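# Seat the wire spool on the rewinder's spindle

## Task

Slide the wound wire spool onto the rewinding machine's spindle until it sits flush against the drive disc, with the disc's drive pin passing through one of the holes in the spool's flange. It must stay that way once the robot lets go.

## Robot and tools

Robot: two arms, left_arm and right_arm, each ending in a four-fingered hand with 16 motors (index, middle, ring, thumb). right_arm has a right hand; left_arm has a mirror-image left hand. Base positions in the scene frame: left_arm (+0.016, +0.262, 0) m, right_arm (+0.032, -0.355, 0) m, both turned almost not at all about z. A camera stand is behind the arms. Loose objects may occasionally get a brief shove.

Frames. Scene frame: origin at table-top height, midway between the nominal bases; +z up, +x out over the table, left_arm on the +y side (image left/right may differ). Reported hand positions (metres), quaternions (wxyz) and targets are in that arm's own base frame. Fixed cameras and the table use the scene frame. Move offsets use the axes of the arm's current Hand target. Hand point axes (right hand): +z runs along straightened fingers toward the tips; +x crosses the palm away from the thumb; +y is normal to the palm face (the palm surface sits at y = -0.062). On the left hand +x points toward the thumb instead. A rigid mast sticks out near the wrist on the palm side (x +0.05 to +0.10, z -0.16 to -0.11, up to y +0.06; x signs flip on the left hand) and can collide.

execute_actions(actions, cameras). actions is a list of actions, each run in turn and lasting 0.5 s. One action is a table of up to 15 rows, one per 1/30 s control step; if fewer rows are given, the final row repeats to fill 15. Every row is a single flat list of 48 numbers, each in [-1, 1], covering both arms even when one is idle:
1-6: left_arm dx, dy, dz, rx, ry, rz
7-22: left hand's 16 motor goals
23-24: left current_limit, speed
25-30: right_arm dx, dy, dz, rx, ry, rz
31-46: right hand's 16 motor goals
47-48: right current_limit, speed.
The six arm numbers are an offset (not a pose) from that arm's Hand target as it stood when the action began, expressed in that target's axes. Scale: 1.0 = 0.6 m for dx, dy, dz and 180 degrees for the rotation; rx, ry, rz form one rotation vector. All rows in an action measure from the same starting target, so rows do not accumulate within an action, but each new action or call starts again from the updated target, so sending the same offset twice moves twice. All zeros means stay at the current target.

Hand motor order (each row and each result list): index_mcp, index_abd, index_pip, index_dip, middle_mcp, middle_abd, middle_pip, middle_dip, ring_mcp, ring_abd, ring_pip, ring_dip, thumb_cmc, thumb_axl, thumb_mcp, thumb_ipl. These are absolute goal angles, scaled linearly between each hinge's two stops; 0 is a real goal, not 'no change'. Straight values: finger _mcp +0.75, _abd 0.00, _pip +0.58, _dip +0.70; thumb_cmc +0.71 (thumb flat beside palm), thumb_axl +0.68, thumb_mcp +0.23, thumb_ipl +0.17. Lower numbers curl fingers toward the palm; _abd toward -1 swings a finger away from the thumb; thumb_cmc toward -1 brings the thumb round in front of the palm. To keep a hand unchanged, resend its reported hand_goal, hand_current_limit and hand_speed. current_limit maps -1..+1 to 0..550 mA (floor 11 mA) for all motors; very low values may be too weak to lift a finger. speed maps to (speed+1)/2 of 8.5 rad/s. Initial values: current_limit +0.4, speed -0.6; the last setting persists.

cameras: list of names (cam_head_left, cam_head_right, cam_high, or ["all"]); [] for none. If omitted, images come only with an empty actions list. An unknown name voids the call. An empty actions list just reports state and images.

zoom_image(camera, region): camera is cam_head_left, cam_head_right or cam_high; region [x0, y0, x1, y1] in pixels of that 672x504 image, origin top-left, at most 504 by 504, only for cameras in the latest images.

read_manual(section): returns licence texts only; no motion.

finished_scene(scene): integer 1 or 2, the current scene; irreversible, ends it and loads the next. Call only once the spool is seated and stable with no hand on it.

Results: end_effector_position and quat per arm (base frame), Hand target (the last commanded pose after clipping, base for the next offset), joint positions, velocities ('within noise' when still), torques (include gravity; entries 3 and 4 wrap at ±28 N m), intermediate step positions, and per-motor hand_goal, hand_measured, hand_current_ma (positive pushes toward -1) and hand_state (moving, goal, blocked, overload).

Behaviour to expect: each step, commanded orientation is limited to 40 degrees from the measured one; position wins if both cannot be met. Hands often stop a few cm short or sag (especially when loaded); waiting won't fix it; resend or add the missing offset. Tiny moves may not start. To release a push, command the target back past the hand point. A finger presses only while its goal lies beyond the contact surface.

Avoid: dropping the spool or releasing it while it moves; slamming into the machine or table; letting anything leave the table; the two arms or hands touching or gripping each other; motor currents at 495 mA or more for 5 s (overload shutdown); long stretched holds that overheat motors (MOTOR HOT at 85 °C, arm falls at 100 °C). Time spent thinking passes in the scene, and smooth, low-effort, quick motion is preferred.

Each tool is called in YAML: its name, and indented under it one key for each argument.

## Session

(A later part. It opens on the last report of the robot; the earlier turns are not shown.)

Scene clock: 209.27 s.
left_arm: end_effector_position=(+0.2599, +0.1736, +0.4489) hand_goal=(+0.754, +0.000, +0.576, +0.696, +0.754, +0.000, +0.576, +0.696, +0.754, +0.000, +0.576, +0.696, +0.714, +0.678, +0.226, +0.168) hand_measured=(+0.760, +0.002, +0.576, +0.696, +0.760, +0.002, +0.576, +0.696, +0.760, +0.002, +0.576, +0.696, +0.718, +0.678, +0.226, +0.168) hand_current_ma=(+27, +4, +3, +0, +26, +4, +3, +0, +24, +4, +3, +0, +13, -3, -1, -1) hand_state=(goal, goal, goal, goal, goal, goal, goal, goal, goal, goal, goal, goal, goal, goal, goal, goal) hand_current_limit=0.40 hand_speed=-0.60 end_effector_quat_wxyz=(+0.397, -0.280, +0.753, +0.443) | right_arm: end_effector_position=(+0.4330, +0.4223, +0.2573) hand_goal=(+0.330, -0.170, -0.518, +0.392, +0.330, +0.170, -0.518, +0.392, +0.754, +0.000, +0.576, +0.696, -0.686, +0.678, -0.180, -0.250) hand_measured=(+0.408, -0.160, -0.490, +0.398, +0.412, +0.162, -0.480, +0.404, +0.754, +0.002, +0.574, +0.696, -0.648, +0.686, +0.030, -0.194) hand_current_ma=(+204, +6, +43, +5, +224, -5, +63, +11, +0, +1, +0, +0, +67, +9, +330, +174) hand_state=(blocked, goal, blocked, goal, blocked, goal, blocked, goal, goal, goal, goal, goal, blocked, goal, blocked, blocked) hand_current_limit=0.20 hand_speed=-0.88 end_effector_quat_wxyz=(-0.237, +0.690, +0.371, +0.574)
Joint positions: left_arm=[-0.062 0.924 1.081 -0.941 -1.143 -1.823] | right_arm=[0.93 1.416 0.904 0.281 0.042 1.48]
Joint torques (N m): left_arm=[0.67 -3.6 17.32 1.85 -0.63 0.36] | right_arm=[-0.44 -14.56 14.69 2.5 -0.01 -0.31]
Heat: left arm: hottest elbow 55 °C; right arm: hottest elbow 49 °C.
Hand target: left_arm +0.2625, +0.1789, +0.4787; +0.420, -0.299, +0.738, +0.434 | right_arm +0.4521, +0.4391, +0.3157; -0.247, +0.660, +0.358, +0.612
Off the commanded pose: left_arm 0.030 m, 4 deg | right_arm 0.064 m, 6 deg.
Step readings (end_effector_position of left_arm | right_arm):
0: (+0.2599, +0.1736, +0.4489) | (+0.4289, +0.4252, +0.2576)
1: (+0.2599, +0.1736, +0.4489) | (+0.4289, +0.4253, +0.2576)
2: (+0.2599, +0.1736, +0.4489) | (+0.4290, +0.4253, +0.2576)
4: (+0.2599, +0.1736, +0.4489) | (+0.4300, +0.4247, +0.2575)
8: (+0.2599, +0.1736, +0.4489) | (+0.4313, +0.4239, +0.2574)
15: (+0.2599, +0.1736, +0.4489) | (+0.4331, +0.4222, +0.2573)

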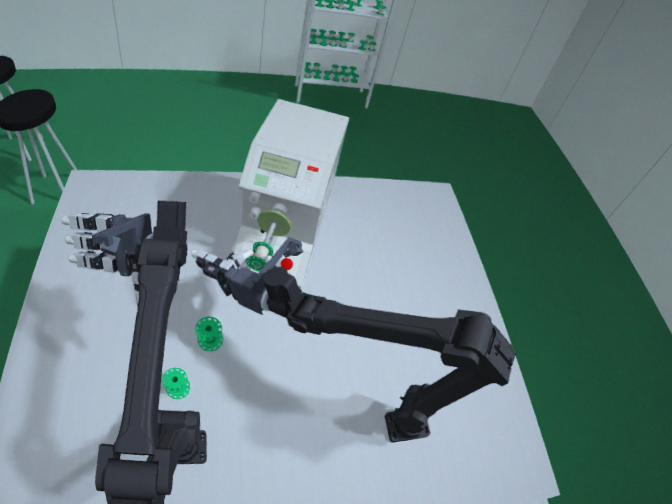

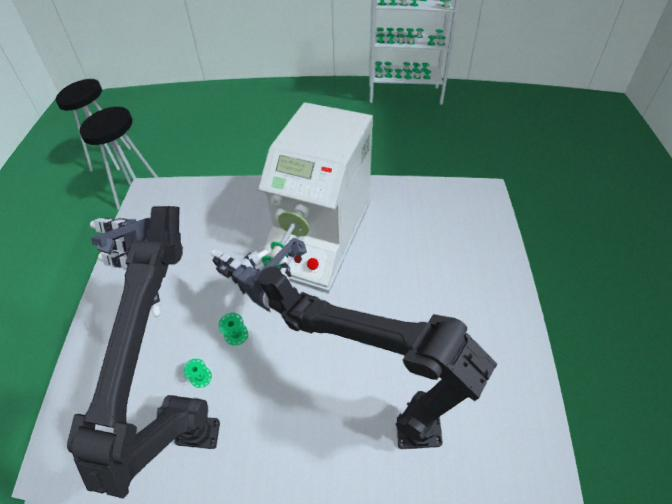

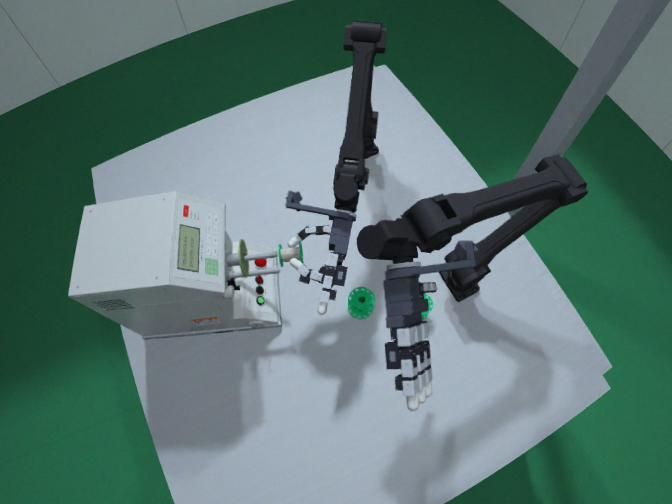

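execute_actions:
  actions:
    - [[0,0,0,0,0,0,0.754,0,0.576,0.696,0.754,0,0.576,0.696,0.754,0,0.576,0.696,0.714,0.678,0.226,0.168,0.4,-0.6,0.003,0.0024,-0.0014,0.0044,-0.0012,0.0047,0.33,-0.17,-0.518,0.391,0.33,0.17,-0.518,0.391,0.754,0,0.576,0.696,-0.686,0.678,-0.18,-0.25,0.2,-0.88],[0,0,0,0,0,0,0.754,0,0.576,0.696,0.754,0,0.576,0.696,0.754,0,0.576,0.696,0.714,0.678,0.226,0.168,0.4,-0.6,0.0059,0.0048,-0.0029,0.0088,-0.0025,0.0095,0.33,-0.17,-0.518,0.391,0.33,0.17,-0.518,0.391,0.754,0,0.576,0.696,-0.686,0.678,-0.18,-0.25,0.2,-0.88]]
  cameras: ["all"]

zoom_image:
  camera: "cam_high"
  region: [240, 220, 320, 280]

zoom_image:
  camera: "cam_head_left"
  region: [240, 230, 285, 275]

Scene clock: 212.17 s.
left_arm: end_effector_position=(+0.2599, +0.1736, +0.4489) hand_goal=(+0.754, +0.000, +0.576, +0.696, +0.754, +0.000, +0.576, +0.696, +0.754, +0.000, +0.576, +0.696, +0.714, +0.678, +0.226, +0.168) hand_measured=(+0.760, +0.002, +0.576, +0.696, +0.760, +0.002, +0.576, +0.696, +0.760, +0.002, +0.576, +0.696, +0.718, +0.678, +0.226, +0.168) hand_current_ma=(+27, +4, +3, +0, +26, +4, +3, +0, +24, +4, +3, +0, +13, -3, -1, -1) hand_state=(goal, goal, goal, goal, goal, goal, goal, goal, goal, goal, goal, goal, goal, goal, goal, goal) hand_current_limit=0.40 hand_speed=-0.60 end_effector_quat_wxyz=(+0.397, -0.280, +0.753, +0.443) | right_arm: end_effector_position=(+0.4365, +0.4225, +0.2534) hand_goal=(+0.330, -0.170, -0.518, +0.392, +0.330, +0.170, -0.518, +0.392, +0.754, +0.000, +0.576, +0.696, -0.686, +0.678, -0.180, -0.250) hand_measured=(+0.408, -0.160, -0.490, +0.398, +0.412, +0.162, -0.480, +0.404, +0.754, +0.002, +0.574, +0.696, -0.648, +0.686, +0.030, -0.194) hand_current_ma=(+204, +6, +43, +5, +224, -5, +63, +11, +0, +1, +0, +0, +67, +9, +330, +174) hand_state=(blocked, goal, blocked, goal, blocked, goal, blocked, goal, goal, goal, goal, goal, blocked, goal, blocked, blocked) hand_current_limit=0.20 hand_speed=-0.88 end_effector_quat_wxyz=(-0.250, +0.697, +0.374, +0.559)
Joint positions: left_arm=[-0.062 0.924 1.081 -0.941 -1.143 -1.823] | right_arm=[0.912 1.416 0.915 0.248 -0.002 1.498]
Joint torques (N m): left_arm=[0.67 -3.55 17.48 1.98 -0.66 0.35] | right_arm=[-0.97 -14.97 14.63 2.09 0.03 -0.23]
Heat: left arm: hottest elbow 55 °C; right arm: hottest elbow 50 °C.
Hand target: left_arm +0.2625, +0.1789, +0.4787; +0.420, -0.299, +0.738, +0.434 | right_arm +0.4533, +0.4365, +0.3197; -0.264, +0.664, +0.358, +0.601
Off the commanded pose: left_arm 0.030 m, 4 deg | right_arm 0.070 m, 7 deg.
Step readings (end_effector_position of left_arm | right_arm):
0: (+0.2599, +0.1736, +0.4489) | (+0.4330, +0.4223, +0.2573)
1: (+0.2599, +0.1736, +0.4489) | (+0.4331, +0.4222, +0.2573)
2: (+0.2599, +0.1736, +0.4489) | (+0.4330, +0.4228, +0.2573)
4: (+0.2599, +0.1736, +0.4489) | (+0.4329, +0.4247, +0.2564)
8: (+0.2599, +0.1736, +0.4489) | (+0.4347, +0.4248, +0.2554)
15: (+0.2599, +0.1736, +0.4489) | (+0.4367, +0.4225, +0.2538)

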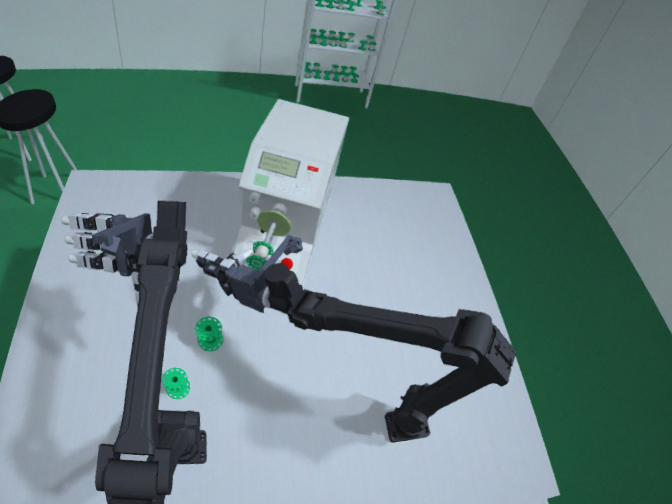

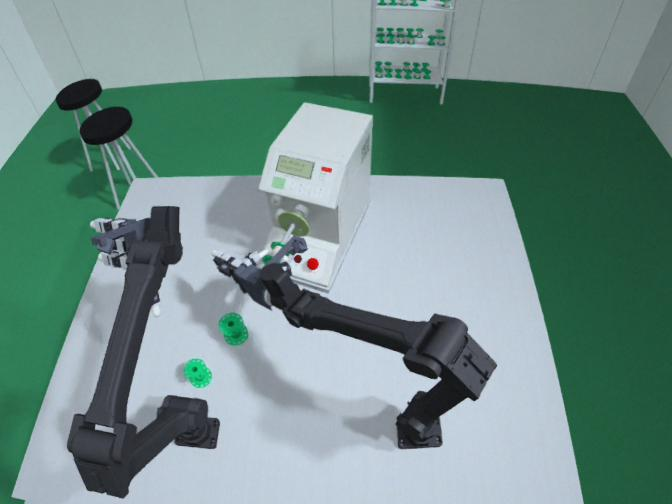

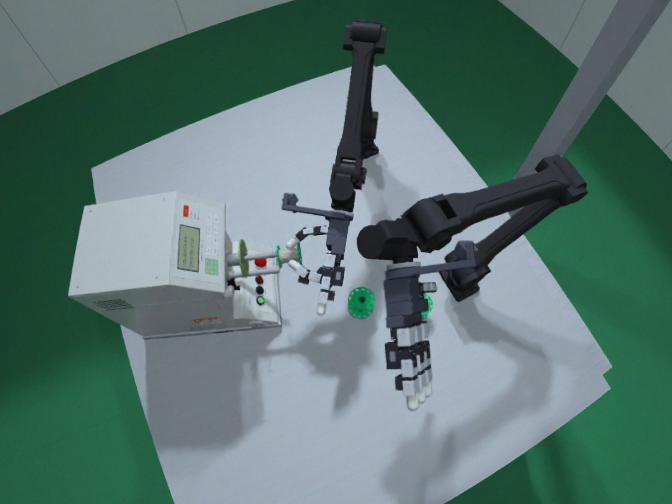

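Scaled by 6.300.

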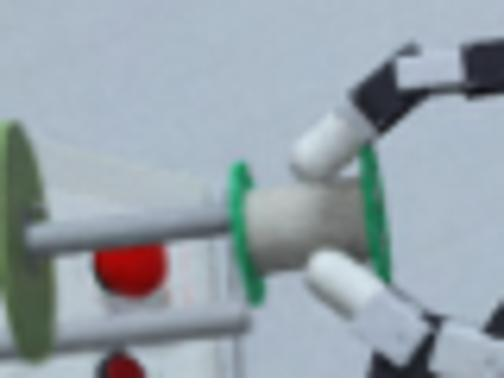

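Scaled by 11.200.

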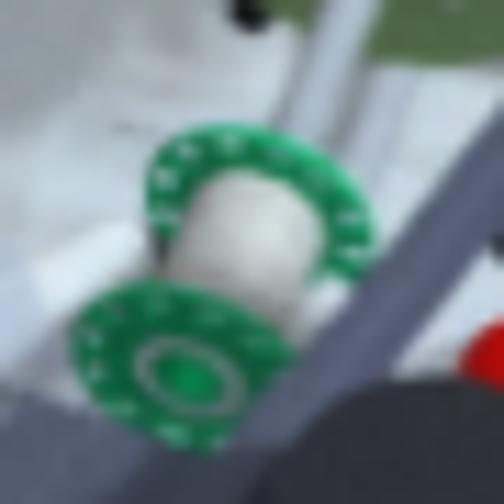

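execute_actions:
  actions:
    - [[0,0,0,0,0,0,0.754,0,0.576,0.696,0.754,0,0.576,0.696,0.754,0,0.576,0.696,0.714,0.678,0.226,0.168,0.4,-0.6,0.0071,-0.0004,-0.0035,0,0,0,0.33,-0.17,-0.518,0.391,0.33,0.17,-0.518,0.391,0.754,0,0.576,0.696,-0.686,0.678,-0.18,-0.25,0.2,-0.88],[0,0,0,0,0,0,0.754,0,0.576,0.696,0.754,0,0.576,0.696,0.754,0,0.576,0.696,0.714,0.678,0.226,0.168,0.4,-0.6,0.0142,-0.0009,-0.007,0,0,0,0.33,-0.17,-0.518,0.391,0.33,0.17,-0.518,0.391,0.754,0,0.576,0.696,-0.686,0.678,-0.18,-0.25,0.2,-0.88]]

Scene clock: 214.60 s.
left_arm: end_effector_position=(+0.2599, +0.1736, +0.4489) hand_goal=(+0.754, +0.000, +0.576, +0.696, +0.754, +0.000, +0.576, +0.696, +0.754, +0.000, +0.576, +0.696, +0.714, +0.678, +0.226, +0.168) hand_measured=(+0.760, +0.002, +0.576, +0.696, +0.760, +0.002, +0.576, +0.696, +0.760, +0.002, +0.576, +0.696, +0.718, +0.678, +0.226, +0.168) hand_current_ma=(+27, +4, +3, +0, +26, +4, +3, +0, +24, +4, +3, +0, +13, -3, -1, -1) hand_state=(goal, goal, goal, goal, goal, goal, goal, goal, goal, goal, goal, goal, goal, goal, goal, goal) hand_current_limit=0.40 hand_speed=-0.60 end_effector_quat_wxyz=(+0.397, -0.280, +0.753, +0.443) | right_arm: end_effector_position=(+0.4355, +0.4212, +0.2602) hand_goal=(+0.330, -0.170, -0.518, +0.392, +0.330, +0.170, -0.518, +0.392, +0.754, +0.000, +0.576, +0.696, -0.686, +0.678, -0.180, -0.250) hand_measured=(+0.408, -0.160, -0.490, +0.398, +0.412, +0.162, -0.480, +0.404, +0.754, +0.002, +0.574, +0.696, -0.648, +0.686, +0.030, -0.194) hand_current_ma=(+204, +6, +43, +5, +224, -5, +63, +11, +0, +1, +0, +0, +67, +9, +330, +174) hand_state=(blocked, goal, blocked, goal, blocked, goal, blocked, goal, goal, goal, goal, goal, blocked, goal, blocked, blocked) hand_current_limit=0.20 hand_speed=-0.88 end_effector_quat_wxyz=(-0.250, +0.698, +0.374, +0.558)
Joint positions: left_arm=[-0.062 0.924 1.081 -0.941 -1.143 -1.823] | right_arm=[0.912 1.402 0.923 0.223 -0.002 1.5]
Joint torques (N m): left_arm=[0.38 -3.49 17.4 1.87 -0.63 0.34] | right_arm=[-0.44 -14.56 14.63 2.35 0.11 -0.25]
Heat: left arm: hottest elbow 55 °C; right arm: hottest elbow 50 °C.
Hand target: left_arm +0.2625, +0.1789, +0.4787; +0.420, -0.299, +0.738, +0.434 | right_arm +0.4505, +0.4349, +0.3286; -0.264, +0.664, +0.358, +0.601
Off the commanded pose: left_arm 0.030 m, 4 deg | right_arm 0.071 m, 7 deg.
Step readings (end_effector_position of left_arm | right_arm):
0: (+0.2599, +0.1736, +0.4489) | (+0.4365, +0.4225, +0.2534)
1: (+0.2599, +0.1736, +0.4489) | (+0.4365, +0.4225, +0.2534)
2: (+0.2599, +0.1736, +0.4489) | (+0.4365, +0.4225, +0.2531)
4: (+0.2599, +0.1736, +0.4489) | (+0.4363, +0.4223, +0.2527)
8: (+0.2599, +0.1736, +0.4489) | (+0.4354, +0.4212, +0.2541)
15: (+0.2599, +0.1736, +0.4489) | (+0.4354, +0.4211, +0.2598)

execute_actions:
  actions: []
  cameras: ["all"]

zoom_image:
  camera: "cam_high"
  region: [240, 220, 320, 280]

zoom_image:
  camera: "cam_head_left"
  region: [240, 230, 285, 275]

Scene clock: 215.00 s.
left_arm: end_effector_position=(+0.2599, +0.1736, +0.4489) hand_goal=(+0.754, +0.000, +0.576, +0.696, +0.754, +0.000, +0.576, +0.696, +0.754, +0.000, +0.576, +0.696, +0.714, +0.678, +0.226, +0.168) hand_measured=(+0.760, +0.002, +0.576, +0.696, +0.760, +0.002, +0.576, +0.696, +0.760, +0.002, +0.576, +0.696, +0.718, +0.678, +0.226, +0.168) hand_current_ma=(+27, +4, +3, +0, +26, +4, +3, +0, +24, +4, +3, +0, +13, -3, -1, -1) hand_state=(goal, goal, goal, goal, goal, goal, goal, goal, goal, goal, goal, goal, goal, goal, goal, goal) hand_current_limit=0.40 hand_speed=-0.60 end_effector_quat_wxyz=(+0.397, -0.280, +0.753, +0.443) | right_arm: end_effector_position=(+0.4355, +0.4212, +0.2602) hand_goal=(+0.330, -0.170, -0.518, +0.392, +0.330, +0.170, -0.518, +0.392, +0.754, +0.000, +0.576, +0.696, -0.686, +0.678, -0.180, -0.250) hand_measured=(+0.408, -0.160, -0.490, +0.398, +0.412, +0.162, -0.480, +0.404, +0.754, +0.002, +0.574, +0.696, -0.648, +0.686, +0.030, -0.194) hand_current_ma=(+204, +6, +43, +5, +224, -5, +63, +11, +0, +1, +0, +0, +67, +9, +330, +174) hand_state=(blocked, goal, blocked, goal, blocked, goal, blocked, goal, goal, goal, goal, goal, blocked, goal, blocked, blocked) hand_current_limit=0.20 hand_speed=-0.88 end_effector_quat_wxyz=(-0.250, +0.698, +0.374, +0.558)
Joint positions: left_arm=[-0.062 0.924 1.081 -0.941 -1.143 -1.823] | right_arm=[0.912 1.402 0.923 0.223 -0.002 1.5]
Joint velocities: within noise
Joint torques (N m): left_arm=[0.44 -3.66 17.37 1.87 -0.62 0.34] | right_arm=[-1.49 -14.68 14.63 2.11 0.15 -0.23]
Heat: left arm: hottest elbow 55 °C; right arm: hottest elbow 50 °C.
Hand target: left_arm +0.2625, +0.1789, +0.4787; +0.420, -0.299, +0.738, +0.434 | right_arm +0.4505, +0.4349, +0.3286; -0.264, +0.664, +0.358, +0.601
Off the commanded pose: left_arm 0.030 m, 4 deg | right_arm 0.071 m, 7 deg.

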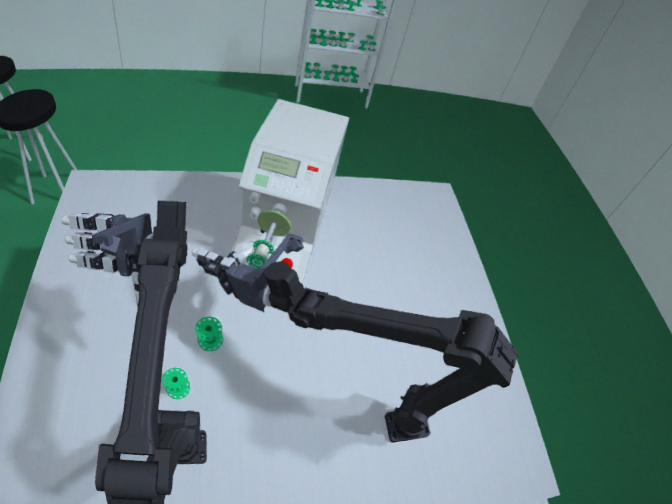

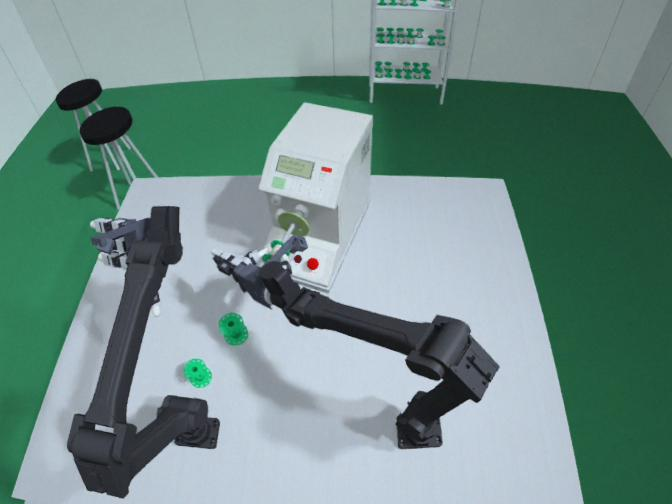

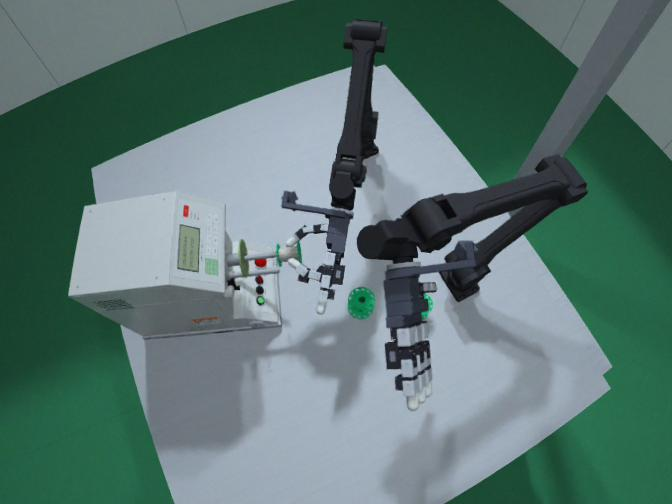

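Scaled by 6.300.

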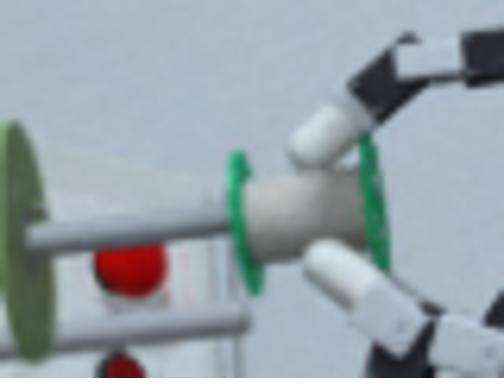

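Scaled by 11.200.

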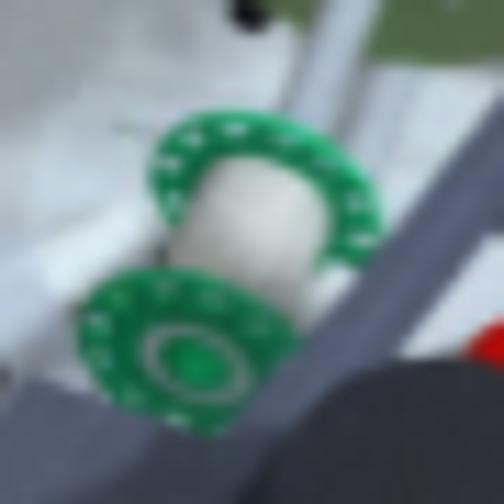

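zoom_image:
  camera: "cam_high"
  region: [274, 238, 306, 270]

zoom_image:
  camera: "cam_head_right"
  region: [255, 225, 300, 270]

Scaled by 15.750.

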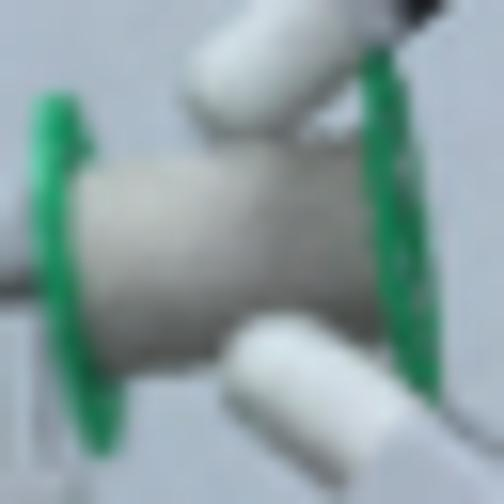

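Scaled by 11.200.

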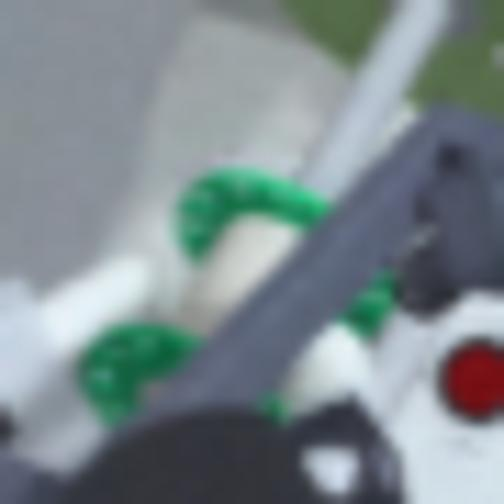

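execute_actions:
  actions:
    - [[0,0,0,0,0,0,0.754,0,0.576,0.696,0.754,0,0.576,0.696,0.754,0,0.576,0.696,0.714,0.678,0.226,0.168,0.4,-0.6,0.0014,0.0006,-0.0021,-0.0013,0.0023,-0.0079,0.33,-0.17,-0.518,0.391,0.33,0.17,-0.518,0.391,0.754,0,0.576,0.696,-0.686,0.678,-0.18,-0.25,0.2,-0.88]]
  cameras: ["all"]

zoom_image:
  camera: "cam_high"
  region: [240, 220, 320, 280]

zoom_image:
  camera: "cam_head_left"
  region: [240, 230, 285, 275]

Scene clock: 219.50 s.
left_arm: end_effector_position=(+0.2599, +0.1736, +0.4489) hand_goal=(+0.754, +0.000, +0.576, +0.696, +0.754, +0.000, +0.576, +0.696, +0.754, +0.000, +0.576, +0.696, +0.714, +0.678, +0.226, +0.168) hand_measured=(+0.760, +0.002, +0.576, +0.696, +0.760, +0.002, +0.576, +0.696, +0.760, +0.002, +0.576, +0.696, +0.718, +0.678, +0.226, +0.168) hand_current_ma=(+27, +4, +3, +0, +26, +4, +3, +0, +24, +4, +3, +0, +13, -3, -1, -1) hand_state=(goal, goal, goal, goal, goal, goal, goal, goal, goal, goal, goal, goal, goal, goal, goal, goal) hand_current_limit=0.40 hand_speed=-0.60 end_effector_quat_wxyz=(+0.397, -0.280, +0.753, +0.443) | right_arm: end_effector_position=(+0.4359, +0.4203, +0.2603) hand_goal=(+0.330, -0.170, -0.518, +0.392, +0.330, +0.170, -0.518, +0.392, +0.754, +0.000, +0.576, +0.696, -0.686, +0.678, -0.180, -0.250) hand_measured=(+0.408, -0.160, -0.490, +0.398, +0.412, +0.162, -0.480, +0.404, +0.754, +0.002, +0.574, +0.696, -0.648, +0.686, +0.030, -0.194) hand_current_ma=(+204, +6, +43, +5, +224, -5, +63, +11, +0, +1, +0, +0, +67, +9, +330, +174) hand_state=(blocked, goal, blocked, goal, blocked, goal, blocked, goal, goal, goal, goal, goal, blocked, goal, blocked, blocked) hand_current_limit=0.20 hand_speed=-0.88 end_effector_quat_wxyz=(-0.248, +0.698, +0.373, +0.558)
Joint positions: left_arm=[-0.062 0.924 1.081 -0.941 -1.143 -1.823] | right_arm=[0.912 1.402 0.923 0.223 0.003 1.5]
Joint torques (N m): left_arm=[0.73 -3.43 17.36 1.99 -0.61 0.38] | right_arm=[-1.08 -14.62 14.05 2.76 0.23 -0.49]
Heat: left arm: hottest elbow 55 °C; right arm: hottest elbow 50 °C.
Hand target: left_arm +0.2625, +0.1789, +0.4787; +0.420, -0.299, +0.738, +0.434 | right_arm +0.4501, +0.4338, +0.3296; -0.256, +0.658, +0.364, +0.607
Off the commanded pose: left_arm 0.030 m, 4 deg | right_arm 0.072 m, 7 deg.
Step readings (end_effector_position of left_arm | right_arm):
0: (+0.2599, +0.1736, +0.4489) | (+0.4355, +0.4212, +0.2602)
1: (+0.2599, +0.1736, +0.4489) | (+0.4355, +0.4212, +0.2602)
2: (+0.2599, +0.1736, +0.4489) | (+0.4355, +0.4212, +0.2602)
4: (+0.2599, +0.1736, +0.4489) | (+0.4357, +0.4208, +0.2603)
8: (+0.2599, +0.1736, +0.4489) | (+0.4359, +0.4204, +0.2603)
15: (+0.2599, +0.1736, +0.4489) | (+0.4359, +0.4203, +0.2603)

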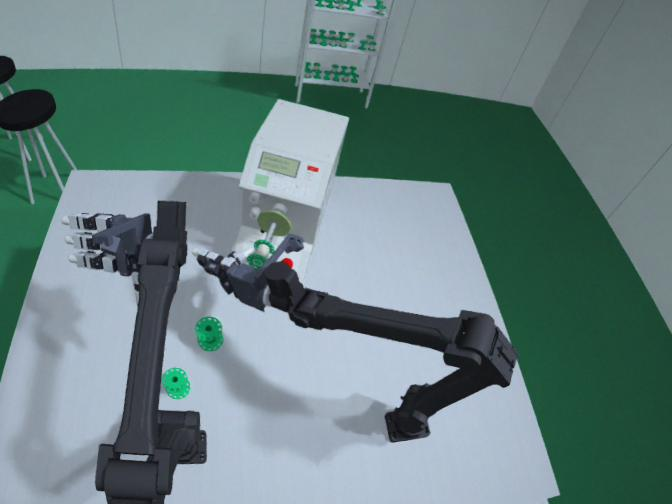

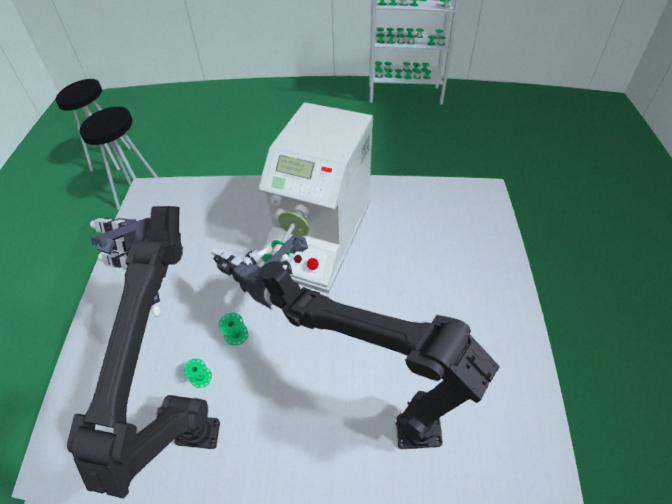

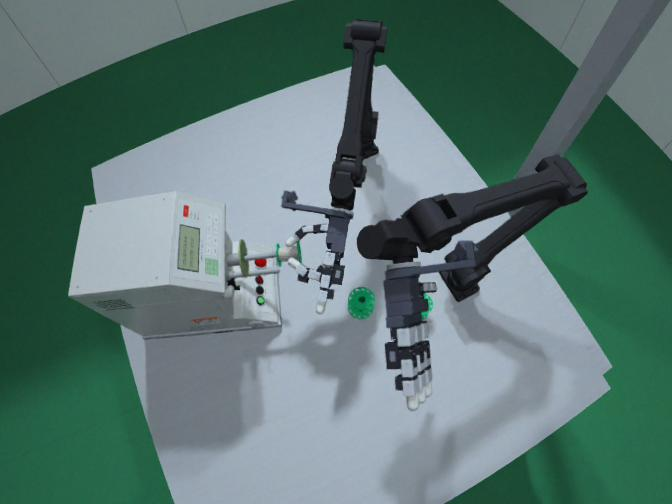

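Scaled by 6.300.

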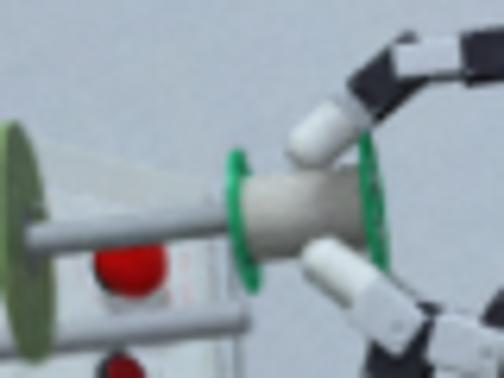

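Scaled by 11.200.

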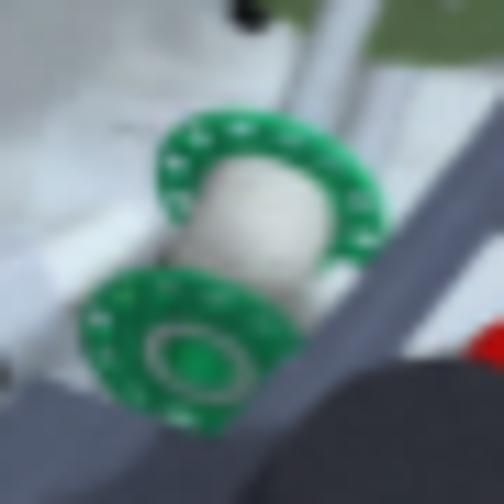

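execute_actions:
  actions:
    - [[0,0,0,0,0,0,0.754,0,0.576,0.696,0.754,0,0.576,0.696,0.754,0,0.576,0.696,0.714,0.678,0.226,0.168,0.4,-0.6,0.0046,0.0009,-0.0023,-0.0013,0.0023,-0.0079,0.33,-0.17,-0.518,0.391,0.33,0.17,-0.518,0.391,0.754,0,0.576,0.696,-0.686,0.678,-0.18,-0.25,0.2,-0.88]]

Scene clock: 220.67 s.
left_arm: end_effector_position=(+0.2599, +0.1736, +0.4489) hand_goal=(+0.754, +0.000, +0.576, +0.696, +0.754, +0.000, +0.576, +0.696, +0.754, +0.000, +0.576, +0.696, +0.714, +0.678, +0.226, +0.168) hand_measured=(+0.760, +0.002, +0.576, +0.696, +0.760, +0.002, +0.576, +0.696, +0.760, +0.002, +0.576, +0.696, +0.718, +0.678, +0.226, +0.168) hand_current_ma=(+27, +4, +3, +0, +26, +4, +3, +0, +24, +4, +3, +0, +13, -3, -1, -1) hand_state=(goal, goal, goal, goal, goal, goal, goal, goal, goal, goal, goal, goal, goal, goal, goal, goal) hand_current_limit=0.40 hand_speed=-0.60 end_effector_quat_wxyz=(+0.397, -0.280, +0.753, +0.443) | right_arm: end_effector_position=(+0.4369, +0.4194, +0.2619) hand_goal=(+0.330, -0.170, -0.518, +0.392, +0.330, +0.170, -0.518, +0.392, +0.754, +0.000, +0.576, +0.696, -0.686, +0.678, -0.180, -0.250) hand_measured=(+0.408, -0.160, -0.490, +0.398, +0.412, +0.162, -0.480, +0.404, +0.754, +0.002, +0.574, +0.696, -0.648, +0.686, +0.030, -0.194) hand_current_ma=(+204, +6, +43, +5, +224, -5, +63, +11, +0, +1, +0, +0, +67, +9, +330, +174) hand_state=(blocked, goal, blocked, goal, blocked, goal, blocked, goal, goal, goal, goal, goal, blocked, goal, blocked, blocked) hand_current_limit=0.20 hand_speed=-0.88 end_effector_quat_wxyz=(-0.241, +0.696, +0.377, +0.562)
Joint positions: left_arm=[-0.062 0.924 1.081 -0.941 -1.143 -1.823] | right_arm=[0.912 1.402 0.923 0.223 0.009 1.482]
Joint torques (N m): left_arm=[0.26 -3.14 17.44 1.83 -0.62 0.32] | right_arm=[-1.03 -15.33 13.57 3.25 0.11 -0.57]
Heat: left arm: hottest elbow 56 °C; right arm: hottest elbow 49 °C.
Hand target: left_arm +0.2625, +0.1789, +0.4787; +0.420, -0.299, +0.738, +0.434 | right_arm +0.4496, +0.4329, +0.3326; -0.249, +0.652, +0.370, +0.614
Off the commanded pose: left_arm 0.030 m, 4 deg | right_arm 0.073 m, 8 deg.
Step readings (end_effector_position of left_arm | right_arm):
0: (+0.2599, +0.1736, +0.4489) | (+0.4359, +0.4203, +0.2603)
1: (+0.2599, +0.1736, +0.4489) | (+0.4359, +0.4203, +0.2603)
2: (+0.2599, +0.1736, +0.4489) | (+0.4360, +0.4201, +0.2604)
4: (+0.2599, +0.1736, +0.4489) | (+0.4364, +0.4196, +0.2607)
8: (+0.2599, +0.1736, +0.4489) | (+0.4367, +0.4193, +0.2613)
15: (+0.2599, +0.1736, +0.4489) | (+0.4369, +0.4194, +0.2618)

execute_actions:
  actions:
    - [[0,0,0,0,0,0,0.754,0,0.576,0.696,0.754,0,0.576,0.696,0.754,0,0.576,0.696,0.714,0.678,0.226,0.168,0.4,-0.6,0.0008,0.0052,0.0119,0,0,0,0.33,-0.17,-0.518,0.391,0.33,0.17,-0.518,0.391,0.754,0,0.576,0.696,-0.686,0.678,-0.18,-0.25,0.2,-0.88]]
  cameras: ["all"]

zoom_image:
  camera: "cam_high"
  region: [240, 220, 320, 280]

zoom_image:
  camera: "cam_head_left"
  region: [240, 230, 285, 275]

Scene clock: 222.73 s.
left_arm: end_effector_position=(+0.2599, +0.1736, +0.4489) hand_goal=(+0.754, +0.000, +0.576, +0.696, +0.754, +0.000, +0.576, +0.696, +0.754, +0.000, +0.576, +0.696, +0.714, +0.678, +0.226, +0.168) hand_measured=(+0.760, +0.002, +0.576, +0.696, +0.760, +0.002, +0.576, +0.696, +0.760, +0.002, +0.576, +0.696, +0.718, +0.678, +0.226, +0.168) hand_current_ma=(+27, +4, +3, +0, +26, +4, +3, +0, +24, +4, +3, +0, +13, -3, -1, -1) hand_state=(goal, goal, goal, goal, goal, goal, goal, goal, goal, goal, goal, goal, goal, goal, goal, goal) hand_current_limit=0.40 hand_speed=-0.60 end_effector_quat_wxyz=(+0.397, -0.280, +0.753, +0.443) | right_arm: end_effector_position=(+0.4368, +0.4198, +0.2620) hand_goal=(+0.330, -0.170, -0.518, +0.392, +0.330, +0.170, -0.518, +0.392, +0.754, +0.000, +0.576, +0.696, -0.686, +0.678, -0.180, -0.250) hand_measured=(+0.408, -0.160, -0.490, +0.398, +0.412, +0.162, -0.480, +0.404, +0.754, +0.002, +0.574, +0.696, -0.648, +0.686, +0.030, -0.194) hand_current_ma=(+204, +6, +43, +5, +224, -5, +63, +11, +0, +1, +0, +0, +67, +9, +330, +174) hand_state=(blocked, goal, blocked, goal, blocked, goal, blocked, goal, goal, goal, goal, goal, blocked, goal, blocked, blocked) hand_current_limit=0.20 hand_speed=-0.88 end_effector_quat_wxyz=(-0.241, +0.695, +0.379, +0.561)
Joint positions: left_arm=[-0.062 0.924 1.081 -0.941 -1.143 -1.823] | right_arm=[0.912 1.402 0.923 0.223 0.007 1.48]
Joint torques (N m): left_arm=[0.56 -3.6 17.32 1.87 -0.62 0.39] | right_arm=[-0.79 -13.86 14.91 3.18 0.07 -0.58]
Heat: left arm: hottest elbow 56 °C; right arm: hottest elbow 49 °C.
Hand target: left_arm +0.2625, +0.1789, +0.4787; +0.420, -0.299, +0.738, +0.434 | right_arm +0.4565, +0.4367, +0.3326; -0.249, +0.652, +0.370, +0.614
Off the commanded pose: left_arm 0.030 m, 4 deg | right_arm 0.075 m, 8 deg.
Step readings (end_effector_position of left_arm | right_arm):
0: (+0.2599, +0.1736, +0.4489) | (+0.4369, +0.4194, +0.2620)
1: (+0.2599, +0.1736, +0.4489) | (+0.4369, +0.4194, +0.2620)
2: (+0.2599, +0.1736, +0.4489) | (+0.4369, +0.4194, +0.2620)
4: (+0.2599, +0.1736, +0.4489) | (+0.4369, +0.4194, +0.2620)
8: (+0.2599, +0.1736, +0.4489) | (+0.4368, +0.4197, +0.2620)
15: (+0.2599, +0.1736, +0.4489) | (+0.4368, +0.4198, +0.2620)

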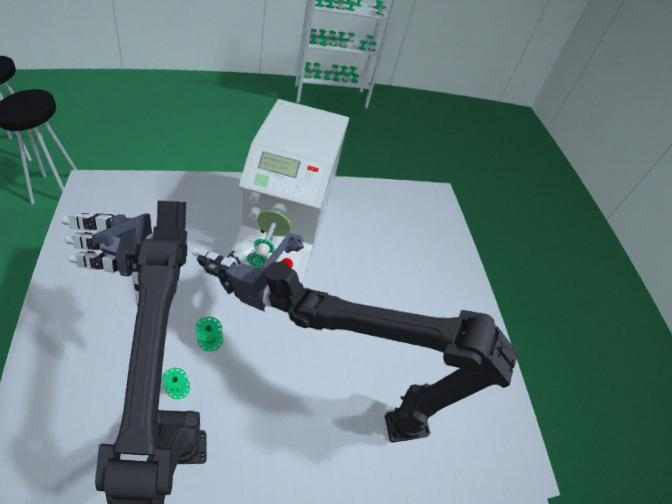

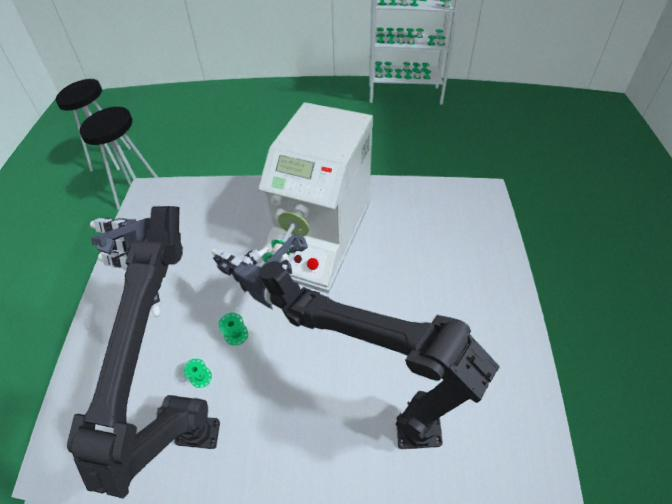

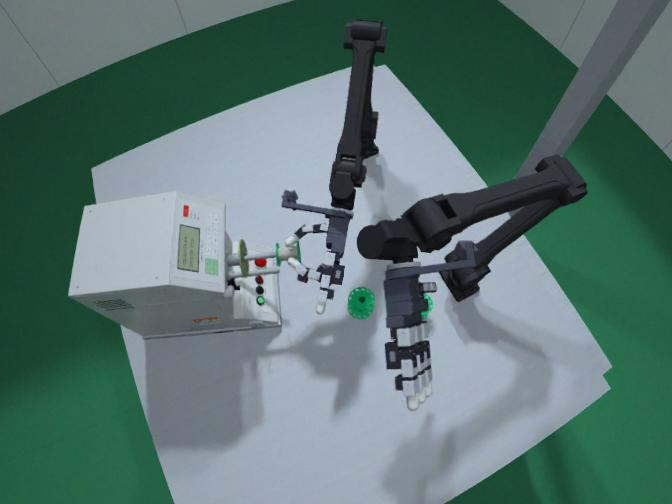

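Scaled by 6.300.

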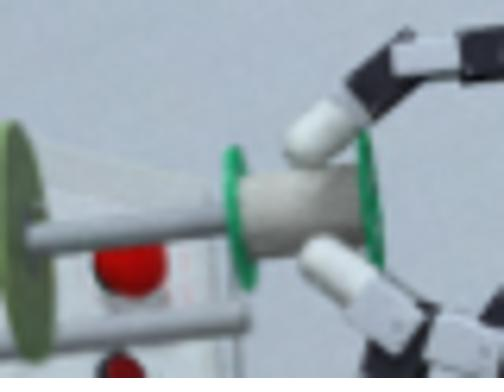

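Scaled by 11.200.

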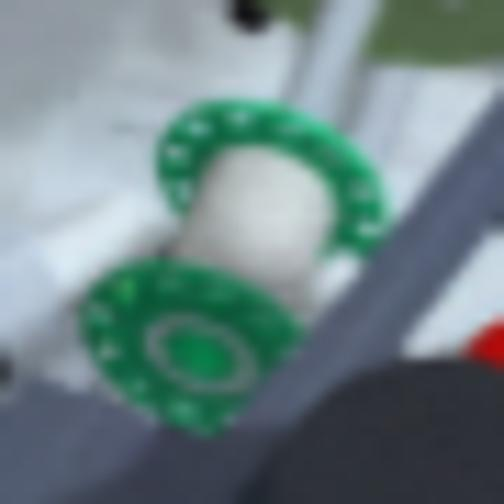

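execute_actions:
  actions:
    - [[0,0,0,0,0,0,0.754,0,0.576,0.696,0.754,0,0.576,0.696,0.754,0,0.576,0.696,0.714,0.678,0.226,0.168,0.4,-0.6,-0.0025,0.0093,0.0031,0,0,0,0.33,-0.17,-0.518,0.391,0.33,0.17,-0.518,0.391,0.754,0,0.576,0.696,-0.686,0.678,-0.18,-0.25,0.2,-0.88]]
  cameras: ["all"]

zoom_image:
  camera: "cam_high"
  region: [240, 220, 320, 280]

zoom_image:
  camera: "cam_head_left"
  region: [240, 230, 285, 275]

Scene clock: 224.37 s.
left_arm: end_effector_position=(+0.2599, +0.1736, +0.4489) hand_goal=(+0.754, +0.000, +0.576, +0.696, +0.754, +0.000, +0.576, +0.696, +0.754, +0.000, +0.576, +0.696, +0.714, +0.678, +0.226, +0.168) hand_measured=(+0.760, +0.002, +0.576, +0.696, +0.760, +0.002, +0.576, +0.696, +0.760, +0.002, +0.576, +0.696, +0.718, +0.678, +0.226, +0.168) hand_current_ma=(+27, +4, +3, +0, +26, +4, +3, +0, +24, +4, +3, +0, +13, -3, -1, -1) hand_state=(goal, goal, goal, goal, goal, goal, goal, goal, goal, goal, goal, goal, goal, goal, goal, goal) hand_current_limit=0.40 hand_speed=-0.60 end_effector_quat_wxyz=(+0.397, -0.280, +0.753, +0.443) | right_arm: end_effector_position=(+0.4410, +0.4168, +0.2627) hand_goal=(+0.330, -0.170, -0.518, +0.392, +0.330, +0.170, -0.518, +0.392, +0.754, +0.000, +0.576, +0.696, -0.686, +0.678, -0.180, -0.250) hand_measured=(+0.408, -0.160, -0.490, +0.398, +0.412, +0.162, -0.480, +0.404, +0.754, +0.002, +0.574, +0.696, -0.648, +0.686, +0.030, -0.194) hand_current_ma=(+204, +6, +43, +5, +224, -5, +63, +11, +0, +1, +0, +0, +67, +9, +330, +174) hand_state=(blocked, goal, blocked, goal, blocked, goal, blocked, goal, goal, goal, goal, goal, blocked, goal, blocked, blocked) hand_current_limit=0.20 hand_speed=-0.88 end_effector_quat_wxyz=(-0.242, +0.694, +0.378, +0.562)
Joint positions: left_arm=[-0.062 0.924 1.081 -0.941 -1.143 -1.823] | right_arm=[0.9 1.402 0.923 0.226 -0.005 1.478]
Joint torques (N m): left_arm=[0.5 -3.49 17.36 1.88 -0.64 0.37] | right_arm=[-1.44 -13.63 14.93 3.17 0.03 -0.57]
Heat: left arm: hottest elbow 56 °C; right arm: hottest elbow 49 °C.
Hand target: left_arm +0.2625, +0.1789, +0.4787; +0.420, -0.299, +0.738, +0.434 | right_arm +0.4620, +0.4345, +0.3316; -0.249, +0.652, +0.370, +0.614
Off the commanded pose: left_arm 0.030 m, 4 deg | right_arm 0.074 m, 8 deg.
Step readings (end_effector_position of left_arm | right_arm):
0: (+0.2599, +0.1736, +0.4489) | (+0.4368, +0.4198, +0.2620)
1: (+0.2599, +0.1736, +0.4489) | (+0.4367, +0.4199, +0.2620)
2: (+0.2599, +0.1736, +0.4489) | (+0.4369, +0.4199, +0.2620)
4: (+0.2599, +0.1736, +0.4489) | (+0.4374, +0.4199, +0.2622)
8: (+0.2599, +0.1736, +0.4489) | (+0.4391, +0.4186, +0.2625)
15: (+0.2599, +0.1736, +0.4489) | (+0.4410, +0.4167, +0.2626)

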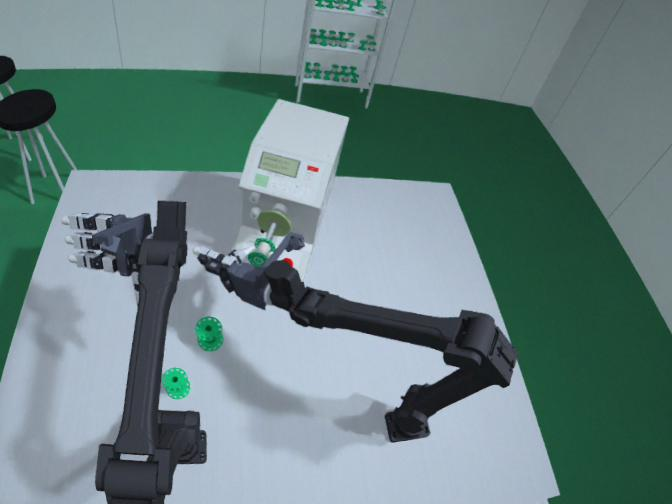

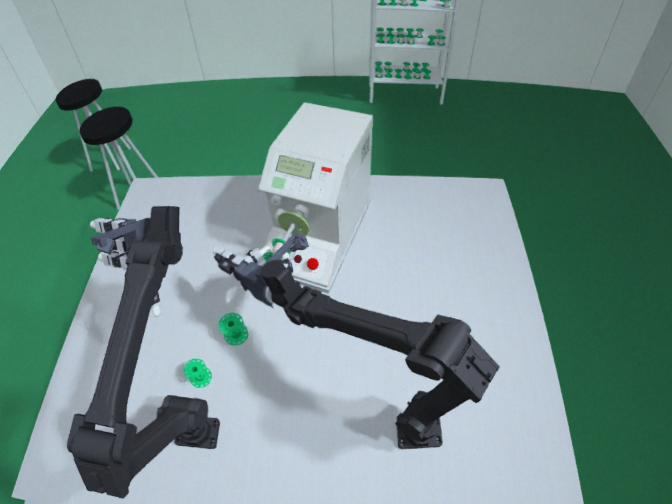

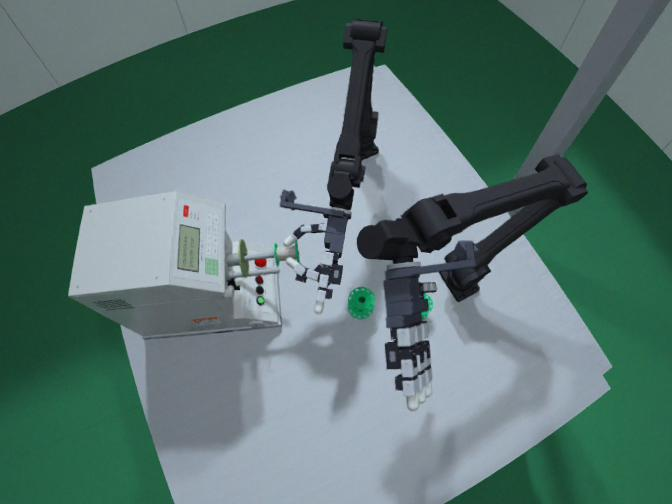

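Scaled by 6.300.

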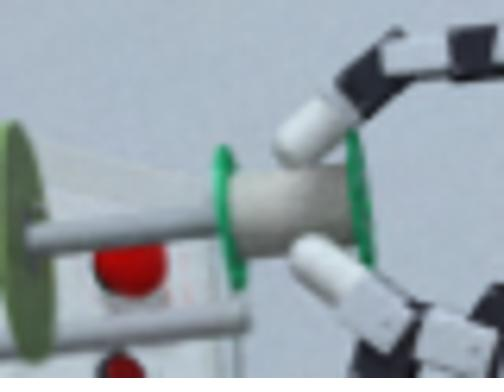

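Scaled by 11.200.

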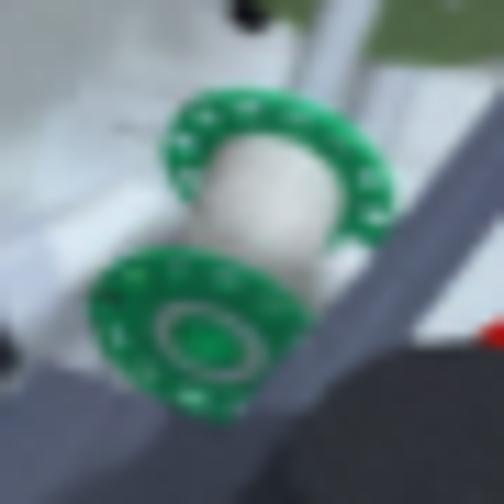

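execute_actions:
  actions:
    - [[0,0,0,0,0,0,0.754,0,0.576,0.696,0.754,0,0.576,0.696,0.754,0,0.576,0.696,0.714,0.678,0.226,0.168,0.4,-0.6,-0.0006,0.0091,0.0045,0,0,0,0.33,-0.17,-0.518,0.391,0.33,0.17,-0.518,0.391,0.754,0,0.576,0.696,-0.686,0.678,-0.18,-0.25,0.2,-0.88]]
  cameras: ["all"]

zoom_image:
  camera: "cam_high"
  region: [240, 220, 320, 280]

zoom_image:
  camera: "cam_head_left"
  region: [240, 230, 285, 275]

Scene clock: 225.80 s.
left_arm: end_effector_position=(+0.2599, +0.1736, +0.4489) hand_goal=(+0.754, +0.000, +0.576, +0.696, +0.754, +0.000, +0.576, +0.696, +0.754, +0.000, +0.576, +0.696, +0.714, +0.678, +0.226, +0.168) hand_measured=(+0.760, +0.002, +0.576, +0.696, +0.760, +0.002, +0.576, +0.696, +0.760, +0.002, +0.576, +0.696, +0.718, +0.678, +0.226, +0.168) hand_current_ma=(+27, +4, +3, +0, +26, +4, +3, +0, +24, +4, +3, +0, +13, -3, -1, -1) hand_state=(goal, goal, goal, goal, goal, goal, goal, goal, goal, goal, goal, goal, goal, goal, goal, goal) hand_current_limit=0.40 hand_speed=-0.60 end_effector_quat_wxyz=(+0.397, -0.280, +0.753, +0.443) | right_arm: end_effector_position=(+0.4422, +0.4174, +0.2643) hand_goal=(+0.330, -0.170, -0.518, +0.392, +0.330, +0.170, -0.518, +0.392, +0.754, +0.000, +0.576, +0.696, -0.686, +0.678, -0.180, -0.250) hand_measured=(+0.408, -0.160, -0.490, +0.398, +0.412, +0.162, -0.480, +0.404, +0.754, +0.002, +0.574, +0.696, -0.648, +0.688, +0.030, -0.194) hand_current_ma=(+204, +6, +43, +4, +224, -5, +63, +11, +0, +1, +0, +0, +68, +12, +330, +174) hand_state=(blocked, goal, blocked, goal, blocked, goal, blocked, goal, goal, goal, goal, goal, blocked, goal, blocked, blocked) hand_current_limit=0.20 hand_speed=-0.88 end_effector_quat_wxyz=(-0.245, +0.693, +0.379, +0.562)
Joint positions: left_arm=[-0.062 0.924 1.081 -0.941 -1.143 -1.823] | right_arm=[0.896 1.402 0.926 0.226 -0.014 1.478]
Joint torques (N m): left_arm=[0.09 -3.25 17.33 1.92 -0.62 0.37] | right_arm=[-1.9 -12.86 14.95 2.97 -0.1 -0.6]
Heat: left arm: hottest elbow 56 °C; right arm: hottest elbow 49 °C.
Hand target: left_arm +0.2625, +0.1789, +0.4787; +0.420, -0.299, +0.738, +0.434 | right_arm +0.4681, +0.4332, +0.3316; -0.249, +0.652, +0.370, +0.614
Off the commanded pose: left_arm 0.030 m, 4 deg | right_arm 0.074 m, 8 deg.
Step readings (end_effector_position of left_arm | right_arm):
0: (+0.2599, +0.1736, +0.4489) | (+0.4410, +0.4168, +0.2627)
1: (+0.2599, +0.1736, +0.4489) | (+0.4410, +0.4169, +0.2629)
2: (+0.2599, +0.1736, +0.4489) | (+0.4412, +0.4169, +0.2628)
4: (+0.2599, +0.1736, +0.4489) | (+0.4416, +0.4174, +0.2636)
8: (+0.2599, +0.1736, +0.4489) | (+0.4422, +0.4174, +0.2643)
15: (+0.2599, +0.1736, +0.4489) | (+0.4422, +0.4174, +0.2643)

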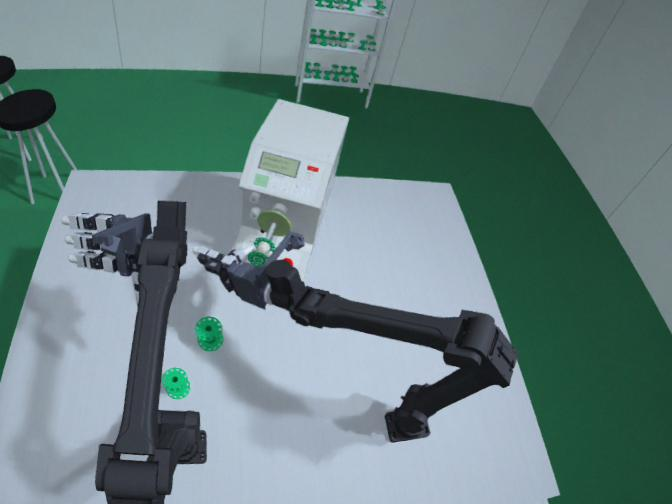

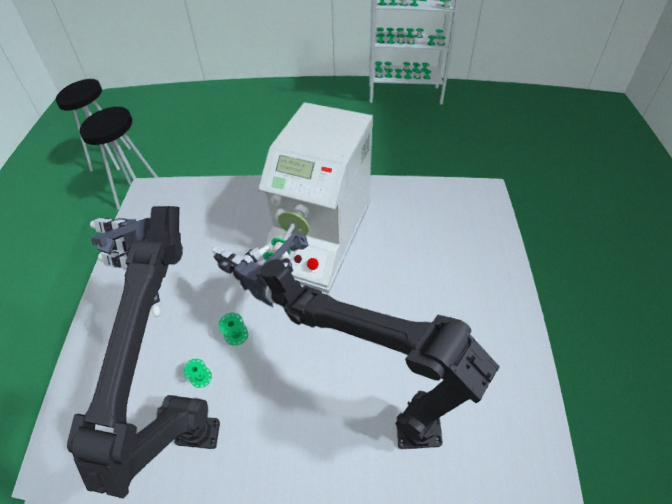

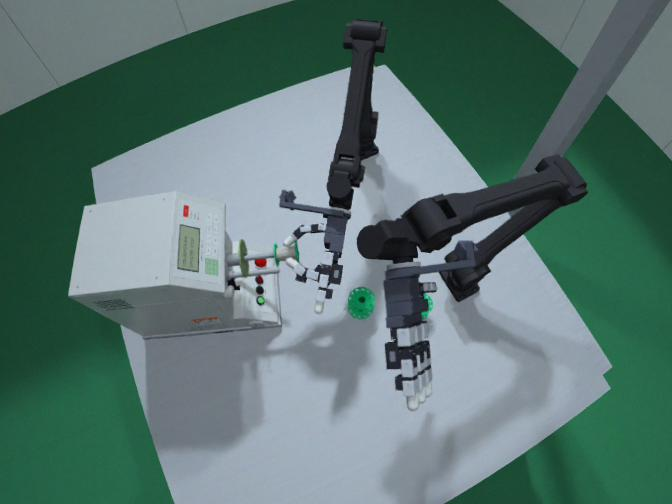

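Scaled by 6.300.

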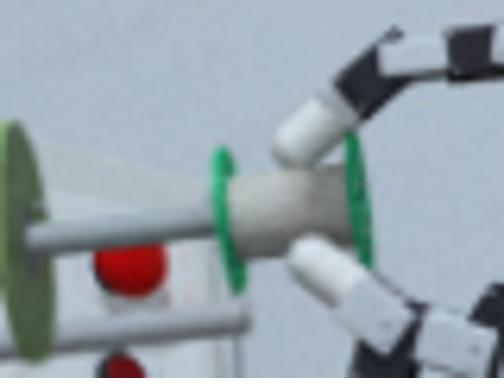

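Scaled by 11.200.

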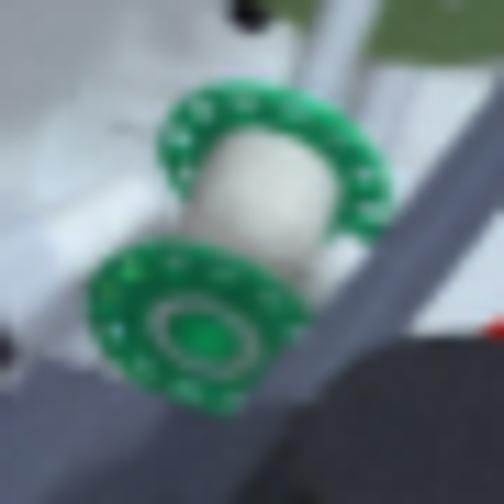

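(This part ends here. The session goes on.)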